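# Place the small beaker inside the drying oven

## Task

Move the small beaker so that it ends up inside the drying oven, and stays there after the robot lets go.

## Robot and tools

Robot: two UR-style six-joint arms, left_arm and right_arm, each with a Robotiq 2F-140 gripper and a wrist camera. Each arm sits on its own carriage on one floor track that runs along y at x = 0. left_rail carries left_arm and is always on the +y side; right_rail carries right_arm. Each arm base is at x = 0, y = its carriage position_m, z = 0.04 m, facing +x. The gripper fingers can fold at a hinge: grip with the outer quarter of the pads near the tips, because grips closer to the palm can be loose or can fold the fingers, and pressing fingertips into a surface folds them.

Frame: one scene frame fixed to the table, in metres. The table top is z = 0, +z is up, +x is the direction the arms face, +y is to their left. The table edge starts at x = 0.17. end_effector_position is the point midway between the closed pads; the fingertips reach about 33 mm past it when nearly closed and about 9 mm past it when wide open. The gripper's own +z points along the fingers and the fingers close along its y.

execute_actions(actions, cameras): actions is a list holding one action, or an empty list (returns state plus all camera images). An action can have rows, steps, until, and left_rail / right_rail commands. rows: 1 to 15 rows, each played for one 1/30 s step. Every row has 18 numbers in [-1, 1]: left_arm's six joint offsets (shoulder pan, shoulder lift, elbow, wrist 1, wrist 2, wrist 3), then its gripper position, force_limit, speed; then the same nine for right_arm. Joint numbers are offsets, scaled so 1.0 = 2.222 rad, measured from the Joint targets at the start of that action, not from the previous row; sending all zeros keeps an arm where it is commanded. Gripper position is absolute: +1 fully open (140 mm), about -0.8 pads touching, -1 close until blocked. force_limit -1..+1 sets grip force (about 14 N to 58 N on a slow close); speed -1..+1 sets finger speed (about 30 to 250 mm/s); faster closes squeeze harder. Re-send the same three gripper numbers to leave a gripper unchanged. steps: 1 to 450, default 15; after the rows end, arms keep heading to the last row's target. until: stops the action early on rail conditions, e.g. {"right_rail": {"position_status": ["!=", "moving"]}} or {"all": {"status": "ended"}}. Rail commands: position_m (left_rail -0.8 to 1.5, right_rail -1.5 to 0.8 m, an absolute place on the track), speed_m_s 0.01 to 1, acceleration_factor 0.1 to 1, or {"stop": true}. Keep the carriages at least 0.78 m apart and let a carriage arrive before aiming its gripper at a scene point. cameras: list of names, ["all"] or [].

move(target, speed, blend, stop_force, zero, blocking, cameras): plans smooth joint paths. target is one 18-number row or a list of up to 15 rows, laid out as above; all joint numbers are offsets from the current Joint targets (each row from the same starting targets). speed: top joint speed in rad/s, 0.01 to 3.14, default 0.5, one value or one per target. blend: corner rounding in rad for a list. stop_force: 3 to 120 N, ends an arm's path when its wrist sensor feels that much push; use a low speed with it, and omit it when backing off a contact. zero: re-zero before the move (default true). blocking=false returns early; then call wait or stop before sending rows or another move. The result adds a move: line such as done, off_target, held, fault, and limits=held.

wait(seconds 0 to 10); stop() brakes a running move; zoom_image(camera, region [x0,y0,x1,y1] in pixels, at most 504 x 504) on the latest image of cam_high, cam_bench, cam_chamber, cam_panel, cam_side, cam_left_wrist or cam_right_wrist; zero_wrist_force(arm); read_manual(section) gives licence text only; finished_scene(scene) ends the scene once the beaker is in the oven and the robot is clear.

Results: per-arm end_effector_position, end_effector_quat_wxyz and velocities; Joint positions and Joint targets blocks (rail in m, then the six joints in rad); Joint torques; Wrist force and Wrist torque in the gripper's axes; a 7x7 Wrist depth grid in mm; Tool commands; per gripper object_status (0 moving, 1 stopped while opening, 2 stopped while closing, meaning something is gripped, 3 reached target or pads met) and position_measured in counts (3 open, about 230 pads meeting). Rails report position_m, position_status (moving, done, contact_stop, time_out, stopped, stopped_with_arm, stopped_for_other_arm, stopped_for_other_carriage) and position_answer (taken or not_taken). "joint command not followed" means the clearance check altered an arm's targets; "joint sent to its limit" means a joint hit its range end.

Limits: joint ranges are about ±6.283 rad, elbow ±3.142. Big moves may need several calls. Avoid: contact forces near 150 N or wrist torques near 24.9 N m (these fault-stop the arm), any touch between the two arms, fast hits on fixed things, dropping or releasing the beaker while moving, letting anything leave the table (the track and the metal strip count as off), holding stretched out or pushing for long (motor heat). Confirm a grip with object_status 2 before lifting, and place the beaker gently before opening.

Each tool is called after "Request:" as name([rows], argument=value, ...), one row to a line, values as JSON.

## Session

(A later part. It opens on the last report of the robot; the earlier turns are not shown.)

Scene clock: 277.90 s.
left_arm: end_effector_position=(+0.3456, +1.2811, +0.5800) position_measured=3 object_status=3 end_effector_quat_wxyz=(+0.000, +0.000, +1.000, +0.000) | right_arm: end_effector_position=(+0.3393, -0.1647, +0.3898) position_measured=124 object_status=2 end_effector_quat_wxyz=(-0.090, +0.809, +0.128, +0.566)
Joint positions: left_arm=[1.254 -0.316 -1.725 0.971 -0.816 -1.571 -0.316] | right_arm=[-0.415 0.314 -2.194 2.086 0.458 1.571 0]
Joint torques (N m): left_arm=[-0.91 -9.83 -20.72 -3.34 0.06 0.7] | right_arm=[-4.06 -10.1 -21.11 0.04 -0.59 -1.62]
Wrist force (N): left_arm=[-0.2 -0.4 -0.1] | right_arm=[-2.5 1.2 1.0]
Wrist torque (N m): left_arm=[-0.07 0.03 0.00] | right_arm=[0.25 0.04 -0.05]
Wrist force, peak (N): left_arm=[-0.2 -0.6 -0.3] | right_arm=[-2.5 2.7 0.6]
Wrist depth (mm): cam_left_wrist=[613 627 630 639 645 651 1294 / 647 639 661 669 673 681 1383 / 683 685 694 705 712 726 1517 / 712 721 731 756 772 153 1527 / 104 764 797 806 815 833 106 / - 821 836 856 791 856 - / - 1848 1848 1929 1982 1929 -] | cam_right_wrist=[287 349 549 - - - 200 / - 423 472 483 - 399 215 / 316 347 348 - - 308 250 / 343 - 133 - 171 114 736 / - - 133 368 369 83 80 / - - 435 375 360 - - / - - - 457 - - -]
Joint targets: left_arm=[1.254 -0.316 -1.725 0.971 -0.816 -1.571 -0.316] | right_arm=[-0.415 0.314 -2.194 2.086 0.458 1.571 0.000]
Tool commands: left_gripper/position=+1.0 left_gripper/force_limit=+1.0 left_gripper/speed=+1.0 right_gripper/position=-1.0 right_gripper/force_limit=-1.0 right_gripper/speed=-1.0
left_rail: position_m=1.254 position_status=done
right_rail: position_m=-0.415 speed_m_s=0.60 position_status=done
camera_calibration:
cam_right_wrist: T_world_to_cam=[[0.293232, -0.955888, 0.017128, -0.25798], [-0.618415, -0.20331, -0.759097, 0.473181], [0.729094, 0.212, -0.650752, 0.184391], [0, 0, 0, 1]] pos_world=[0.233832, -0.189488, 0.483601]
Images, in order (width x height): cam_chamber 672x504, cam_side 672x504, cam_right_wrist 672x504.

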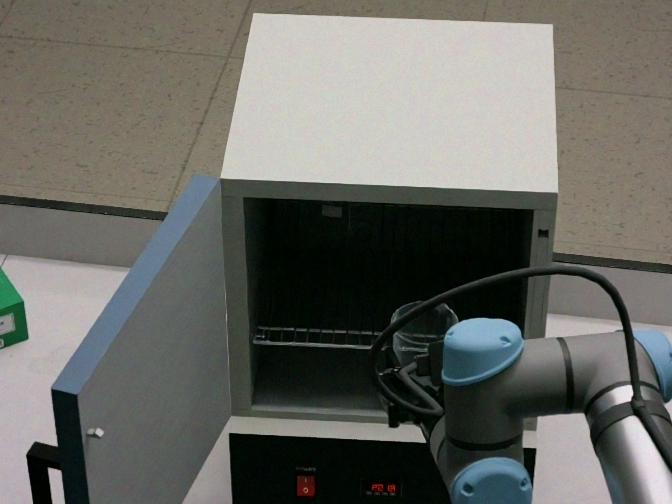

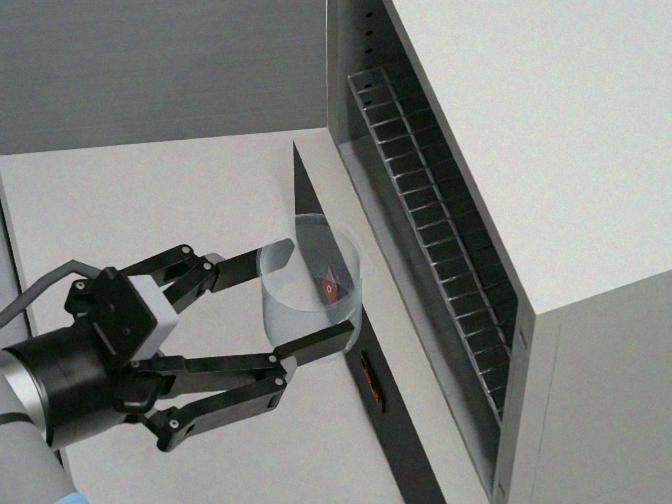

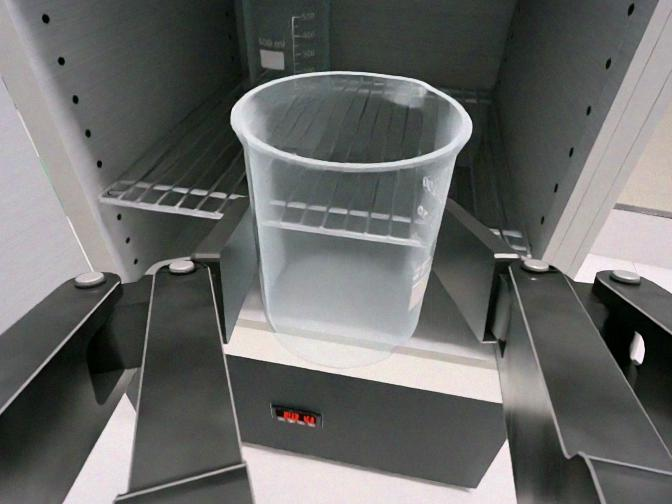

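Request:
move([
  [0,0,0,0,0,0,1,1,1, 0,0.13494,-0.06842,-0.06653,0,0, -1,-1,-1],
  [0,0,0,0,0,0,1,1,1, 0,0.26078,-0.16935,-0.09143,0,0, -1,-1,-1],
  [0,0,0,0,0,0,1,1,1, 0,0.26368,-0.14665,-0.11704,0,0, -1,-1,-1],
], speed=[0.45, 0.45, 0.15], blend=[0.05, 0.01, 0], cameras=["cam_right_wrist", "cam_chamber"])

Scene clock: 299.50 s.
left_arm: end_effector_position=(+0.3456, +1.2811, +0.5800) position_measured=3 object_status=3 end_effector_quat_wxyz=(+0.000, +0.000, +1.000, +0.000) | right_arm: end_effector_position=(+0.5580, -0.0937, +0.3679) position_measured=124 object_status=2 end_effector_quat_wxyz=(-0.090, +0.809, +0.128, +0.566)
Joint positions: left_arm=[1.254 -0.316 -1.725 0.971 -0.816 -1.571 -0.316] | right_arm=[-0.415 0.314 -1.609 1.76 0.198 1.571 0]
Joint torques (N m): left_arm=[1.03 -10.27 -20.99 -3.53 -0.09 0.72] | right_arm=[7.86 -9.52 -17.1 -3.84 -0.62 -1.45]
Wrist force (N): left_arm=[-0.1 -0.4 -0.1] | right_arm=[-2.2 1.1 1.1]
Wrist torque (N m): left_arm=[-0.08 0.02 0.00] | right_arm=[0.21 -0.05 -0.06]
Wrist force, peak (N): left_arm=[-0.3 -0.5 -0.5] | right_arm=[-2.8 1.4 1.4]
Wrist depth (mm): cam_left_wrist=[616 618 634 634 645 653 1325 / 643 647 661 665 679 685 1375 / 687 685 696 712 719 721 1486 / 705 712 738 748 761 152 1538 / 104 753 788 758 791 846 106 / 821 840 843 863 843 876 - / - 2056 1818 1818 1896 1947 -] | cam_right_wrist=[224 273 - - 297 - - / 224 - - - - - 295 / 233 - 294 313 339 343 290 / 239 262 133 - 172 114 233 / - - 114 - 329 83 80 / - - 299 - 179 - - / - - - 164 257 - -]
Joint targets: left_arm=[1.254 -0.316 -1.725 0.971 -0.816 -1.571 -0.316] | right_arm=[-0.415 0.314 -1.608 1.760 0.198 1.571 0.000]
left_rail: position_m=1.254 position_status=done
right_rail: position_m=-0.415 speed_m_s=0.60 position_status=done
move: done
camera_calibration:
cam_right_wrist: T_world_to_cam=[[0.293232, -0.955888, 0.017128, -0.253867], [-0.618415, -0.20331, -0.759097, 0.606239], [0.729094, 0.212, -0.650752, -0.00436565], [0, 0, 0, 1]] pos_world=[0.452532, -0.118488, 0.461701]
Images, in order (width x height): cam_chamber 672x504, cam_right_wrist 672x504.

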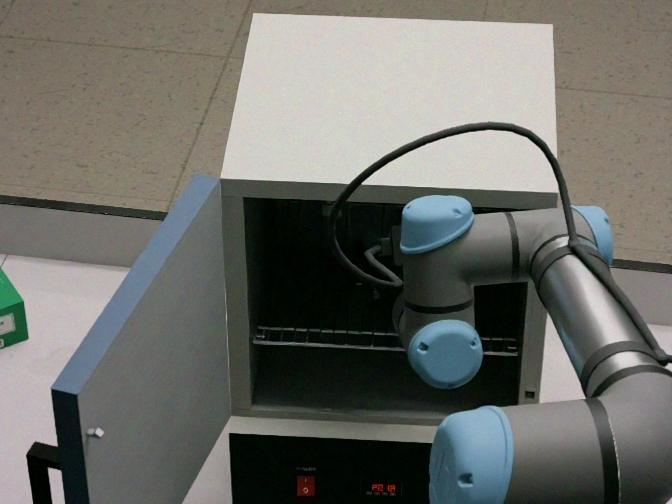

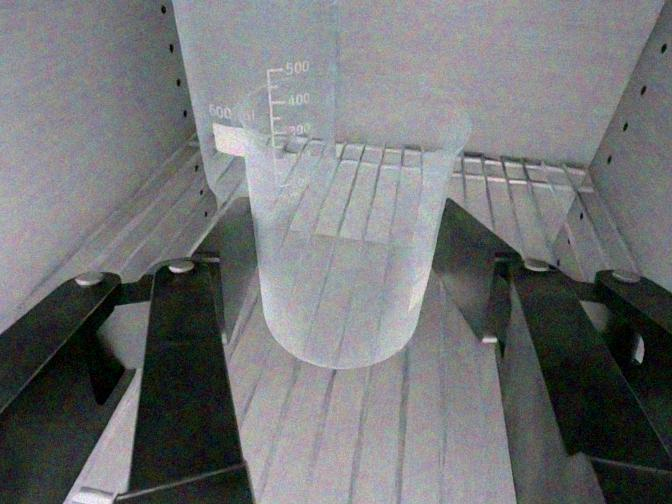

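Request:
move(target=[0,0,0,0,0,0,1,1,1, 0,0.00566,0.02726,-0.03291,0,0, -1,-1,-1], speed=0.04, stop_force=4, cameras=["cam_right_wrist"])

Scene clock: 304.20 s.
left_arm: end_effector_position=(+0.3456, +1.2811, +0.5800) position_measured=3 object_status=3 end_effector_quat_wxyz=(+0.000, +0.000, +1.000, +0.000) | right_arm: end_effector_position=(+0.5582, -0.0936, +0.3570) position_measured=124 object_status=2 end_effector_quat_wxyz=(-0.090, +0.809, +0.128, +0.566)
Joint positions: left_arm=[1.254 -0.316 -1.725 0.971 -0.816 -1.571 -0.316] | right_arm=[-0.415 0.314 -1.604 1.783 0.169 1.571 0]
Joint torques (N m): left_arm=[-0.56 -9.49 -19.8 -3.42 0.1 1.04] | right_arm=[6.16 -35.56 -28.91 1.32 -0.51 -1.46]
Wrist force (N): left_arm=[-0.1 -0.3 -0.2] | right_arm=[1.7 0.6 -1.2]
Wrist torque (N m): left_arm=[-0.07 0.02 0.00] | right_arm=[0.19 0.01 -0.05]
Wrist force, peak (N): left_arm=[-0.5 -0.6 0.1] | right_arm=[7.5 1.0 -6.3]
Wrist depth (mm): cam_left_wrist=[614 623 628 636 641 645 1358 / 667 639 655 667 687 690 1383 / 679 681 692 701 721 716 1486 / 707 712 738 748 788 153 1549 / 104 764 794 800 806 840 106 / 840 827 833 806 840 869 - / 812 1803 1818 1848 1896 1896 -] | cam_right_wrist=[225 271 321 301 294 291 274 / 232 292 338 349 - - 284 / 242 284 401 382 323 340 296 / - 247 133 251 171 114 228 / - - 134 314 - 83 80 / - - - - 282 - - / - - 246 246 247 - -]
Joint targets: left_arm=[1.254 -0.316 -1.725 0.971 -0.816 -1.571 -0.316] | right_arm=[-0.415 0.314 -1.604 1.783 0.169 1.571 0.000]
left_rail: position_m=1.254 position_status=done
right_rail: position_m=-0.415 speed_m_s=0.60 position_status=done
move: contact (right_arm); right_arm: the wrist 1 is farthest, 0.044 rad from its target
camera_calibration:
cam_right_wrist: T_world_to_cam=[[0.293252, -0.955882, 0.017109, -0.253643], [-0.61846, -0.203322, -0.759057, 0.598109], [0.729047, 0.212014, -0.6508, -0.0115819], [0, 0, 0, 1]] pos_world=[0.452732, -0.118388, 0.450801]
Images, in order (width x height): cam_right_wrist 672x504.

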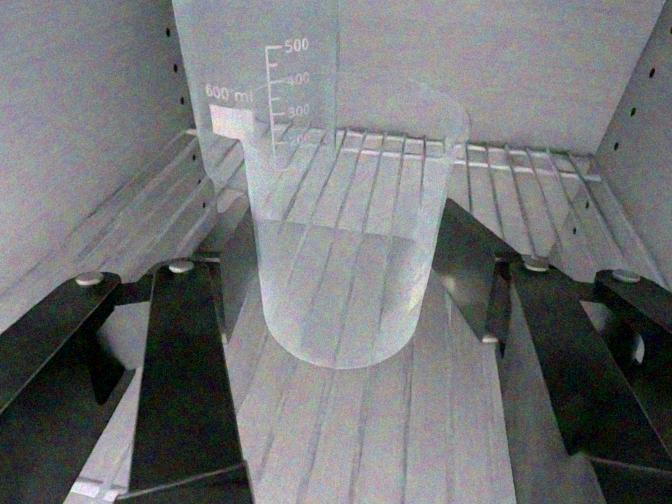

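Request:
move([
  [0,0,0,0,0,0,-1,-1,0, 0,0,0,0,0,0, 0.4,-1,-0.8],
  [-0.2751,0.1052,0.1485,0.0289,0.3593,0.0569,-1,-1,0, 0,-0.13068,0.06772,0.06344,0,0, 0.4,-1,-0.8],
  [-0.68780,0.26302,0.37134,0.07221,0.89813,0.14221,-1,-1,0, 0,-0.26563,0.13613,0.12997,0,0, 0.4,-1,-0.8],
], speed=[0.5, 0.8, 0.9], blend=[0, 0.05, 0], cameras=["cam_right_wrist", "cam_high", "cam_left_wrist"])

Scene clock: 333.50 s.
left_arm: end_effector_position=(+0.2350, +0.5477, +0.2505) position_measured=233 object_status=3 end_effector_quat_wxyz=(+0.242, +0.664, -0.241, +0.665) | right_arm: end_effector_position=(+0.3393, -0.1647, +0.3895) position_measured=78 object_status=3 end_effector_quat_wxyz=(-0.090, +0.809, +0.128, +0.566)
Joint positions: left_arm=[1.254 -1.844 -1.141 1.795 -0.656 0.424 0] | right_arm=[-0.415 0.314 -2.194 2.086 0.458 1.571 0]
Joint torques (N m): left_arm=[-8.8 -28.23 -7.83 1.17 1.24 1.28] | right_arm=[-1.81 -10.77 -17.7 0.8 -0.48 -1.73]
Wrist force (N): left_arm=[2.5 -1.9 -2.9] | right_arm=[-1.4 1.0 0.6]
Wrist torque (N m): left_arm=[-0.45 -0.63 -0.01] | right_arm=[0.22 0.03 -0.04]
Wrist force, peak (N): left_arm=[0.2 0.9 -4.7] | right_arm=[2.0 1.0 -1.7]
Wrist depth (mm): cam_left_wrist=[- - - 671 579 454 382 / - - - 710 609 469 396 / - - - 756 634 486 405 / - - 809 119 611 738 788 / 512 - 92 88 90 86 588 / - - 71 65 61 68 67 / - - - - - - -] | cam_right_wrist=[- 390 - - 503 393 221 / - 367 551 463 526 398 218 / 321 347 350 349 - 323 2556 / - 124 154 - 311 129 - / - - 366 - - 113 79 / - - - - - - - / - - - - - - -]
Joint targets: left_arm=[1.254 -1.844 -1.141 1.796 -0.656 0.425 0.000] | right_arm=[-0.415 0.314 -2.194 2.086 0.458 1.571 0.000]
left_rail: position_m=1.254 position_status=done
right_rail: position_m=-0.415 speed_m_s=0.60 position_status=done
move: done
camera_calibration:
cam_left_wrist: T_world_to_cam=[[-0.68601, -0.727393, -0.0170041, 0.568579], [-0.23373, 0.242444, -0.94159, 0.162199], [0.689028, -0.641966, -0.336332, 0.419374], [0, 0, 0, 1]] pos_world=[0.139001, 0.64348, 0.303442]
cam_right_wrist: T_world_to_cam=[[0.293292, -0.955869, 0.0171594, -0.257936], [-0.619185, -0.203601, -0.758391, 0.472892], [0.728416, 0.211805, -0.651574, 0.184684], [0, 0, 0, 1]] pos_world=[0.233931, -0.189389, 0.483398]
Images, in order (width x height): cam_high 672x504, cam_left_wrist 672x504, cam_right_wrist 672x504.

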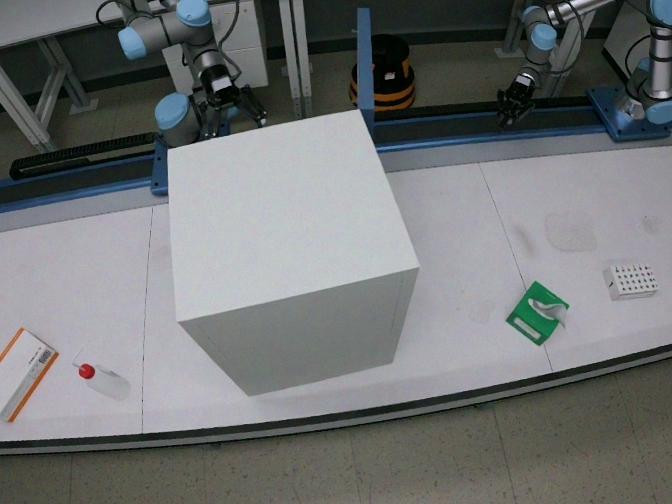

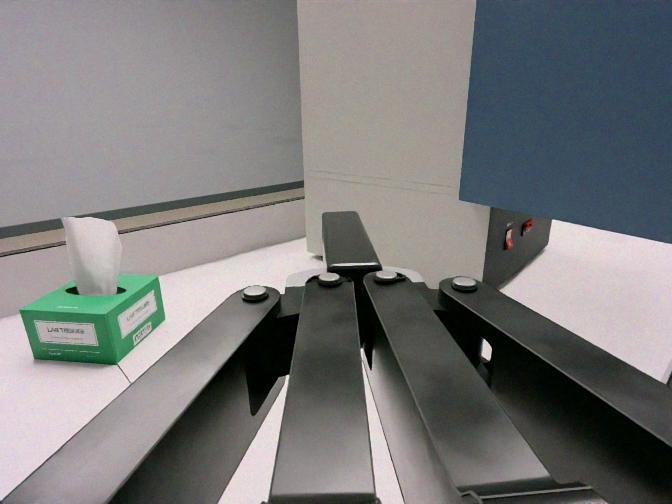

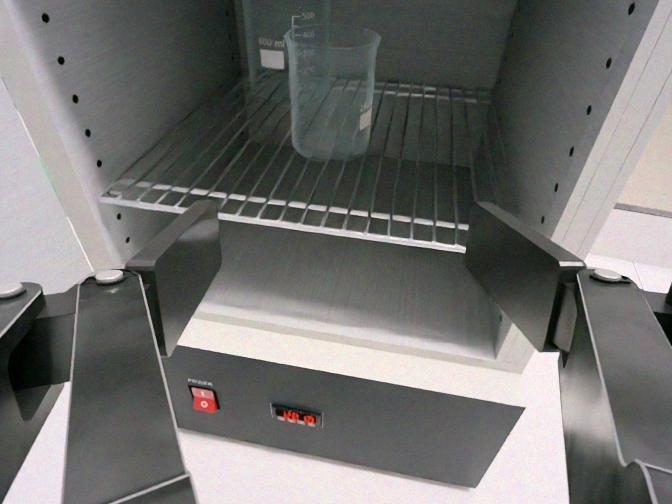

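Request:
execute_actions([
  {"left_rail": {"position_m": 0.91, "speed_m_s": 0.5, "acceleration_factor": 0.5}, "right_rail": {"position_m": -1.0, "speed_m_s": 0.8, "acceleration_factor": 0.5}, "steps": 120, "until": {"all": {"status": "ended"}}},
], cameras=["cam_left_wrist"])

Request:
execute_actions([
  {"left_rail": {"position_m": 0.62, "speed_m_s": 0.12, "acceleration_factor": 0.3}, "steps": 150, "until": {"all": {"status": "ended"}}},
], cameras=["cam_chamber", "cam_panel", "cam_left_wrist"])

Scene clock: 340.50 s.
left_arm: end_effector_position=(+0.2348, +0.2038, +0.2503) position_measured=233 object_status=3 end_effector_quat_wxyz=(+0.242, +0.664, -0.242, +0.664) | right_arm: end_effector_position=(+0.3393, -0.7497, +0.3895) position_measured=78 object_status=3 end_effector_quat_wxyz=(-0.090, +0.809, +0.128, +0.566)
Joint positions: left_arm=[0.91 -1.844 -1.141 1.796 -0.656 0.425 0] | right_arm=[-1 0.314 -2.194 2.086 0.458 1.571 0]
Joint torques (N m): left_arm=[-3.72 -40.8 -29.75 -2.73 -0.24 1.26] | right_arm=[-5.8 -4.33 -25.96 -0.29 -0.73 -1.71]
Wrist force (N): left_arm=[2.5 -2.0 -3.1] | right_arm=[-1.5 1.2 0.5]
Wrist torque (N m): left_arm=[-0.49 -0.62 -0.01] | right_arm=[0.26 0.03 -0.05]
Wrist force, peak (N): left_arm=[2.2 -3.3 -4.1] | right_arm=[-1.7 2.8 0.2]
Wrist depth (mm): cam_left_wrist=[- 444 298 204 158 127 104 / - 478 375 216 164 130 108 / - 519 399 237 173 134 112 / - 568 439 132 173 139 116 / 573 651 92 88 90 86 117 / - - 71 65 61 68 67 / - - - - - - -] | cam_right_wrist=[- 4845 4229 5056 - - 5963 / - 3634 3524 3578 3634 3420 3524 / - - 837 - 2944 2704 2613 / - 123 154 - - 129 - / - - 642 592 - 113 78 / - - - - - - - / - - - - - - -]
Joint targets: left_arm=[0.910 -1.844 -1.141 1.796 -0.656 0.425 0.000] | right_arm=[-1.000 0.314 -2.194 2.086 0.458 1.571 0.000]
Tool commands: left_gripper/position=-1.0 left_gripper/force_limit=-1.0 left_gripper/speed=+0.0 right_gripper/position=+0.4 right_gripper/force_limit=-1.0 right_gripper/speed=-0.8
left_rail: position_m=0.910 speed_m_s=0.50 position_status=done
right_rail: position_m=-1.000 speed_m_s=0.80 position_status=done
camera_calibration:
cam_left_wrist: T_world_to_cam=[[-0.68642, -0.726999, -0.0173323, 0.318327], [-0.233514, 0.242927, -0.941519, 0.245145], [0.688693, -0.64223, -0.336515, 0.198853], [0, 0, 0, 1]] pos_world=[0.138802, 0.299581, 0.303243]
Images, in order (width x height): cam_left_wrist 672x504.

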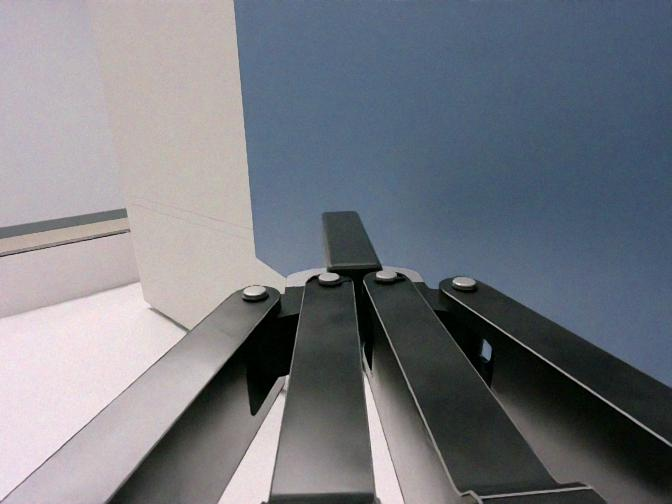

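Scene clock: 343.40 s.
left_arm: end_effector_position=(+0.2348, -0.0862, +0.2504) position_measured=233 object_status=3 end_effector_quat_wxyz=(+0.242, +0.664, -0.242, +0.664) | right_arm: end_effector_position=(+0.3393, -0.7497, +0.3895) position_measured=78 object_status=3 end_effector_quat_wxyz=(-0.090, +0.809, +0.128, +0.566)
Joint positions: left_arm=[0.62 -1.844 -1.141 1.796 -0.656 0.425 0] | right_arm=[-1 0.314 -2.194 2.086 0.458 1.571 0]
Joint torques (N m): left_arm=[0.98 -28.6 -9.35 0.48 0 0.89] | right_arm=[-8.07 12.01 -29.4 -2.37 -0.88 -1.74]
Wrist force (N): left_arm=[2.5 -1.3 -4.0] | right_arm=[-1.4 1.2 0.6]
Wrist torque (N m): left_arm=[-0.18 -0.59 -0.01] | right_arm=[0.24 0.03 -0.05]
Wrist force, peak (N): left_arm=[7.0 -13.7 -35.0] | right_arm=[-1.6 1.4 0.6]
Wrist depth (mm): cam_left_wrist=[138 140 144 148 153 158 159 / 145 147 152 157 161 165 127 / 153 156 160 166 173 178 188 / 160 164 171 149 180 190 880 / 171 172 92 88 90 86 588 / - - 71 65 61 68 67 / - - - - - - -] | cam_right_wrist=[- 6286 4948 - 4473 3876 4229 / - 3276 3420 3578 3371 3876 3751 / - - - - 2871 2673 2613 / - 123 - 765 770 129 - / - - 587 - - 113 79 / - - 536 - - - - / - - - - - - -]
Joint targets: left_arm=[0.620 -1.844 -1.141 1.796 -0.656 0.425 0.000] | right_arm=[-1.000 0.314 -2.194 2.086 0.458 1.571 0.000]
Tool commands: left_gripper/position=-1.0 left_gripper/force_limit=-1.0 left_gripper/speed=+0.0 right_gripper/position=+0.4 right_gripper/force_limit=-1.0 right_gripper/speed=-0.8
left_rail: position_m=0.620 speed_m_s=0.12 position_status=done
right_rail: position_m=-1.000 speed_m_s=0.80 position_status=done
camera_calibration:
cam_left_wrist: T_world_to_cam=[[-0.686403, -0.727016, -0.0172683, 0.107546], [-0.233496, 0.242817, -0.941552, 0.315719], [0.688716, -0.642252, -0.336426, 0.0125413], [0, 0, 0, 1]] pos_world=[0.138902, 0.0095806, 0.303343]
Images, in order (width x height): cam_chamber 672x504, cam_panel 672x504, cam_left_wrist 672x504.

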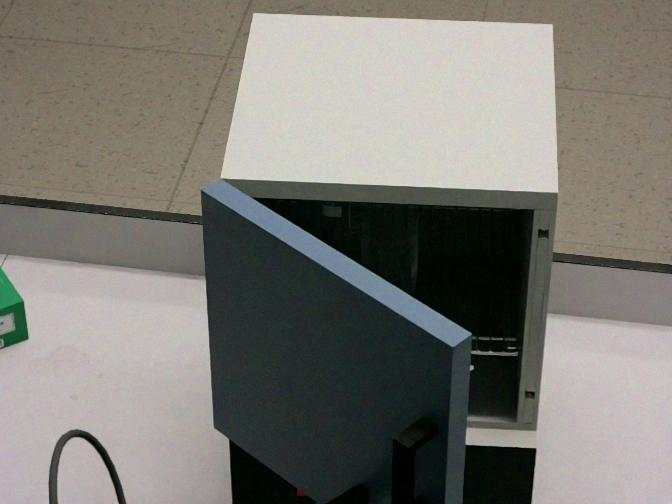

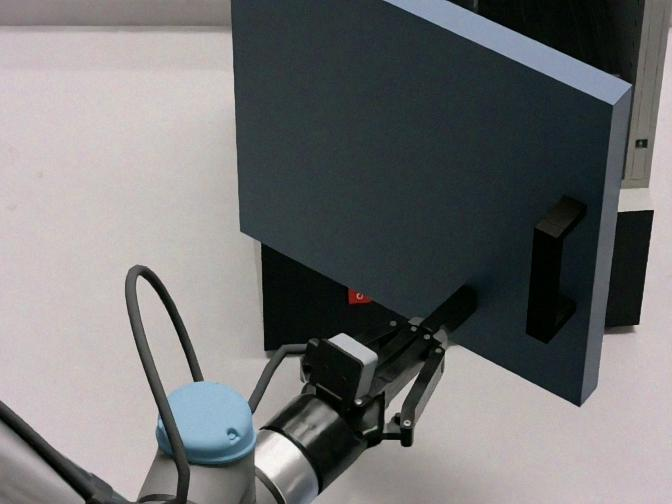

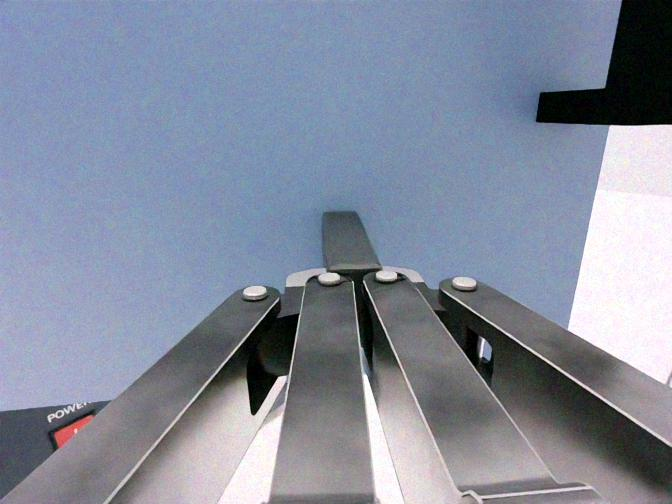

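Request:
move([
  [0.13123,0.08795,-0.14700,0.05905,0.13123,0,-1,-1,0, 0,0,0,0,0,0, 0.4,-1,-0.8],
  [0.15623,0.10470,-0.17500,0.07030,0.15623,0,-1,-1,0, 0,0,0,0,0,0, 0.4,-1,-0.8],
], speed=[0.18, 0.03], blend=[0.015, 0], stop_force=30, cameras=["cam_chamber", "cam_side", "cam_high"])

Scene clock: 353.13 s.
left_arm: end_effector_position=(+0.4034, -0.1718, +0.2509) position_measured=233 object_status=3 end_effector_quat_wxyz=(+0.242, +0.664, -0.242, +0.665) | right_arm: end_effector_position=(+0.3393, -0.7497, +0.3895) position_measured=78 object_status=3 end_effector_quat_wxyz=(-0.090, +0.809, +0.128, +0.566)
Joint positions: left_arm=[0.62 -1.517 -0.922 1.429 -0.508 0.752 0] | right_arm=[-1 0.314 -2.194 2.086 0.458 1.571 0]
Joint torques (N m): left_arm=[2.99 -52.81 -12.58 -3.86 -3.37 -1.04] | right_arm=[-7.99 17.05 -29.72 -3.32 -1.08 -1.62]
Wrist force (N): left_arm=[5.4 3.7 -25.3] | right_arm=[-1.1 1.3 0.6]
Wrist torque (N m): left_arm=[-0.20 -0.46 0.01] | right_arm=[0.28 -0.04 -0.04]
Wrist force, peak (N): left_arm=[9.3 1.5 -54.6] | right_arm=[-1.8 1.2 0.6]
Wrist depth (mm): cam_left_wrist=[- 104 123 154 197 174 - / - 107 126 164 203 189 - / 100 111 136 171 216 - 2528 / - 115 141 149 244 815 869 / - 115 92 88 90 86 585 / - - 71 65 61 69 67 / - - - - - - -] | cam_right_wrist=[- - 5673 4746 4651 4746 - / - 3276 3524 3471 3813 3634 3751 / 580 701 - 783 2643 2114 2584 / 583 123 155 707 - 129 - / - - 657 617 - 113 78 / - - - - 541 - - / - - - - - - -]
Joint targets: left_arm=[0.620 -1.517 -0.922 1.429 -0.508 0.752 0.000] | right_arm=[-1.000 0.314 -2.194 2.086 0.458 1.571 0.000]
left_rail: position_m=0.620 speed_m_s=0.12 position_status=done
right_rail: position_m=-1.000 speed_m_s=0.80 position_status=done
move: contact (left_arm); path passed 1 of 2 targets; left_arm: the elbow is farthest, 0.022 rad from its target
Images, in order (width x height): cam_high 672x504, cam_chamber 672x504, cam_side 672x504.

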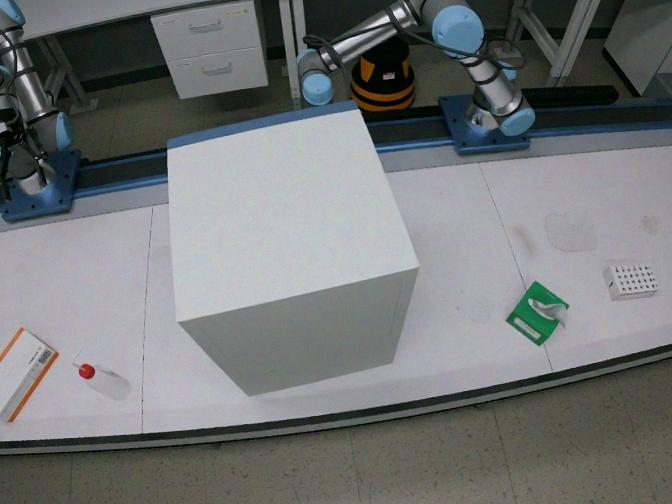

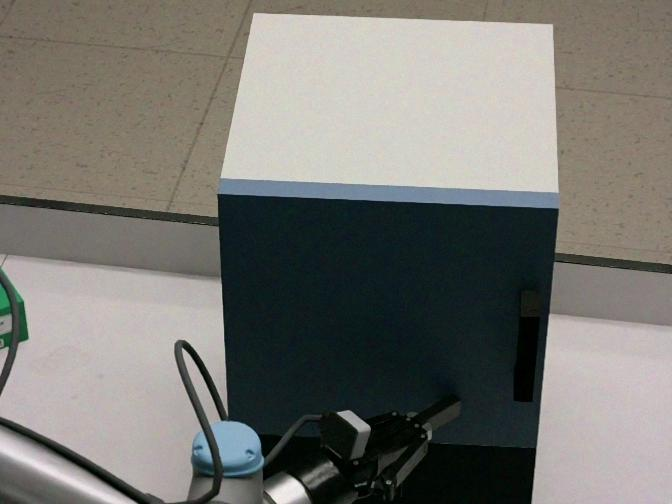

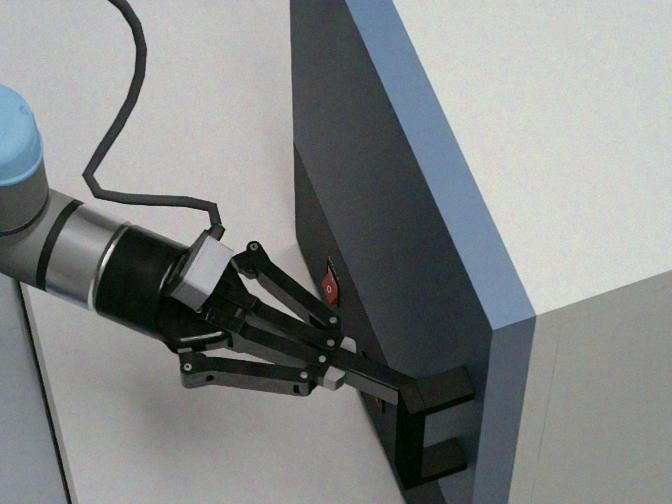

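Request:
move(target=[-0.0625,-0.0419,0.0700,-0.0281,-0.0625,0,-1,-1,0, 0,0,0,0,0,0, 0.4,-1,-0.8], speed=0.4, cameras=["cam_chamber", "cam_side"])

Scene clock: 357.63 s.
left_arm: end_effector_position=(+0.3239, -0.1440, +0.2522) position_measured=233 object_status=3 end_effector_quat_wxyz=(+0.242, +0.664, -0.242, +0.665) | right_arm: end_effector_position=(+0.3393, -0.7497, +0.3895) position_measured=78 object_status=3 end_effector_quat_wxyz=(-0.090, +0.809, +0.128, +0.566)
Joint positions: left_arm=[0.62 -1.656 -1.015 1.585 -0.571 0.613 0] | right_arm=[-1 0.314 -2.194 2.086 0.458 1.571 0]
Joint torques (N m): left_arm=[-8.76 -53.24 -9.72 -3.24 -1.94 -0.87] | right_arm=[-8.37 18.34 -29.32 -3.35 -1.09 -1.65]
Wrist force (N): left_arm=[2.2 -0.7 -2.8] | right_arm=[-1.5 1.0 0.5]
Wrist torque (N m): left_arm=[-0.19 -0.55 -0.03] | right_arm=[0.21 0.04 -0.05]
Wrist force, peak (N): left_arm=[5.4 3.7 -25.6] | right_arm=[-1.6 1.4 0.5]
Wrist depth (mm): cam_left_wrist=[153 173 207 256 2558 - - / 158 179 214 265 - - - / 162 186 226 281 - - - / 168 194 231 132 833 887 876 / 173 191 92 88 90 86 587 / - - 71 65 61 68 67 / - - - - - - -] | cam_right_wrist=[- 5409 6120 6286 - 4229 - / - 2643 3420 3524 3578 3524 3942 / - 760 - - 2736 2736 2704 / - 123 - 738 - 129 - / - - 632 639 - - 79 / - - 554 - - - - / - - - - - - -]
Joint targets: left_arm=[0.620 -1.656 -1.015 1.585 -0.571 0.613 0.000] | right_arm=[-1.000 0.314 -2.194 2.086 0.458 1.571 0.000]
left_rail: position_m=0.620 speed_m_s=0.12 position_status=done
right_rail: position_m=-1.000 speed_m_s=0.80 position_status=done
move: done
Images, in order (width x height): cam_chamber 672x504, cam_side 672x504.

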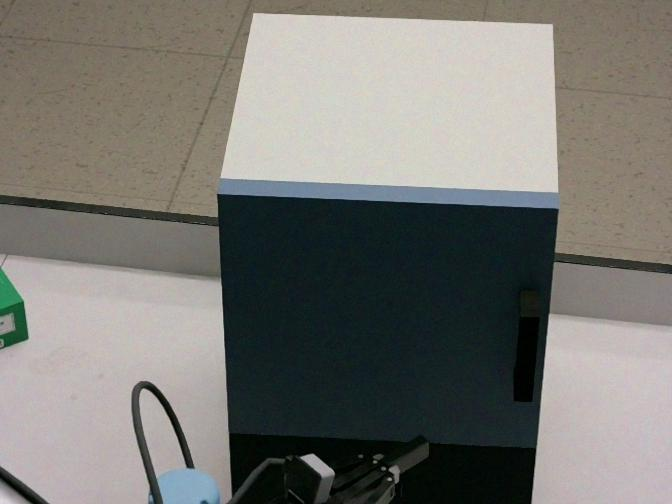

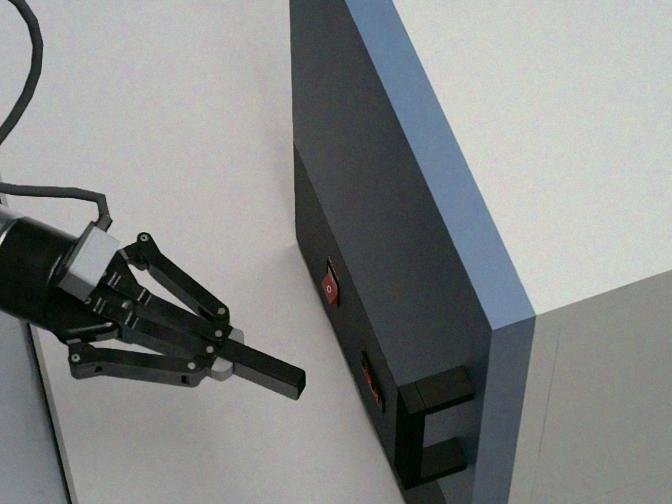

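The oven door is closed, the small beaker is standing on the shelf inside, and both arms are clear of the oven.

Request:
finished_scene(scene=2)

The scene is finished: the task was done.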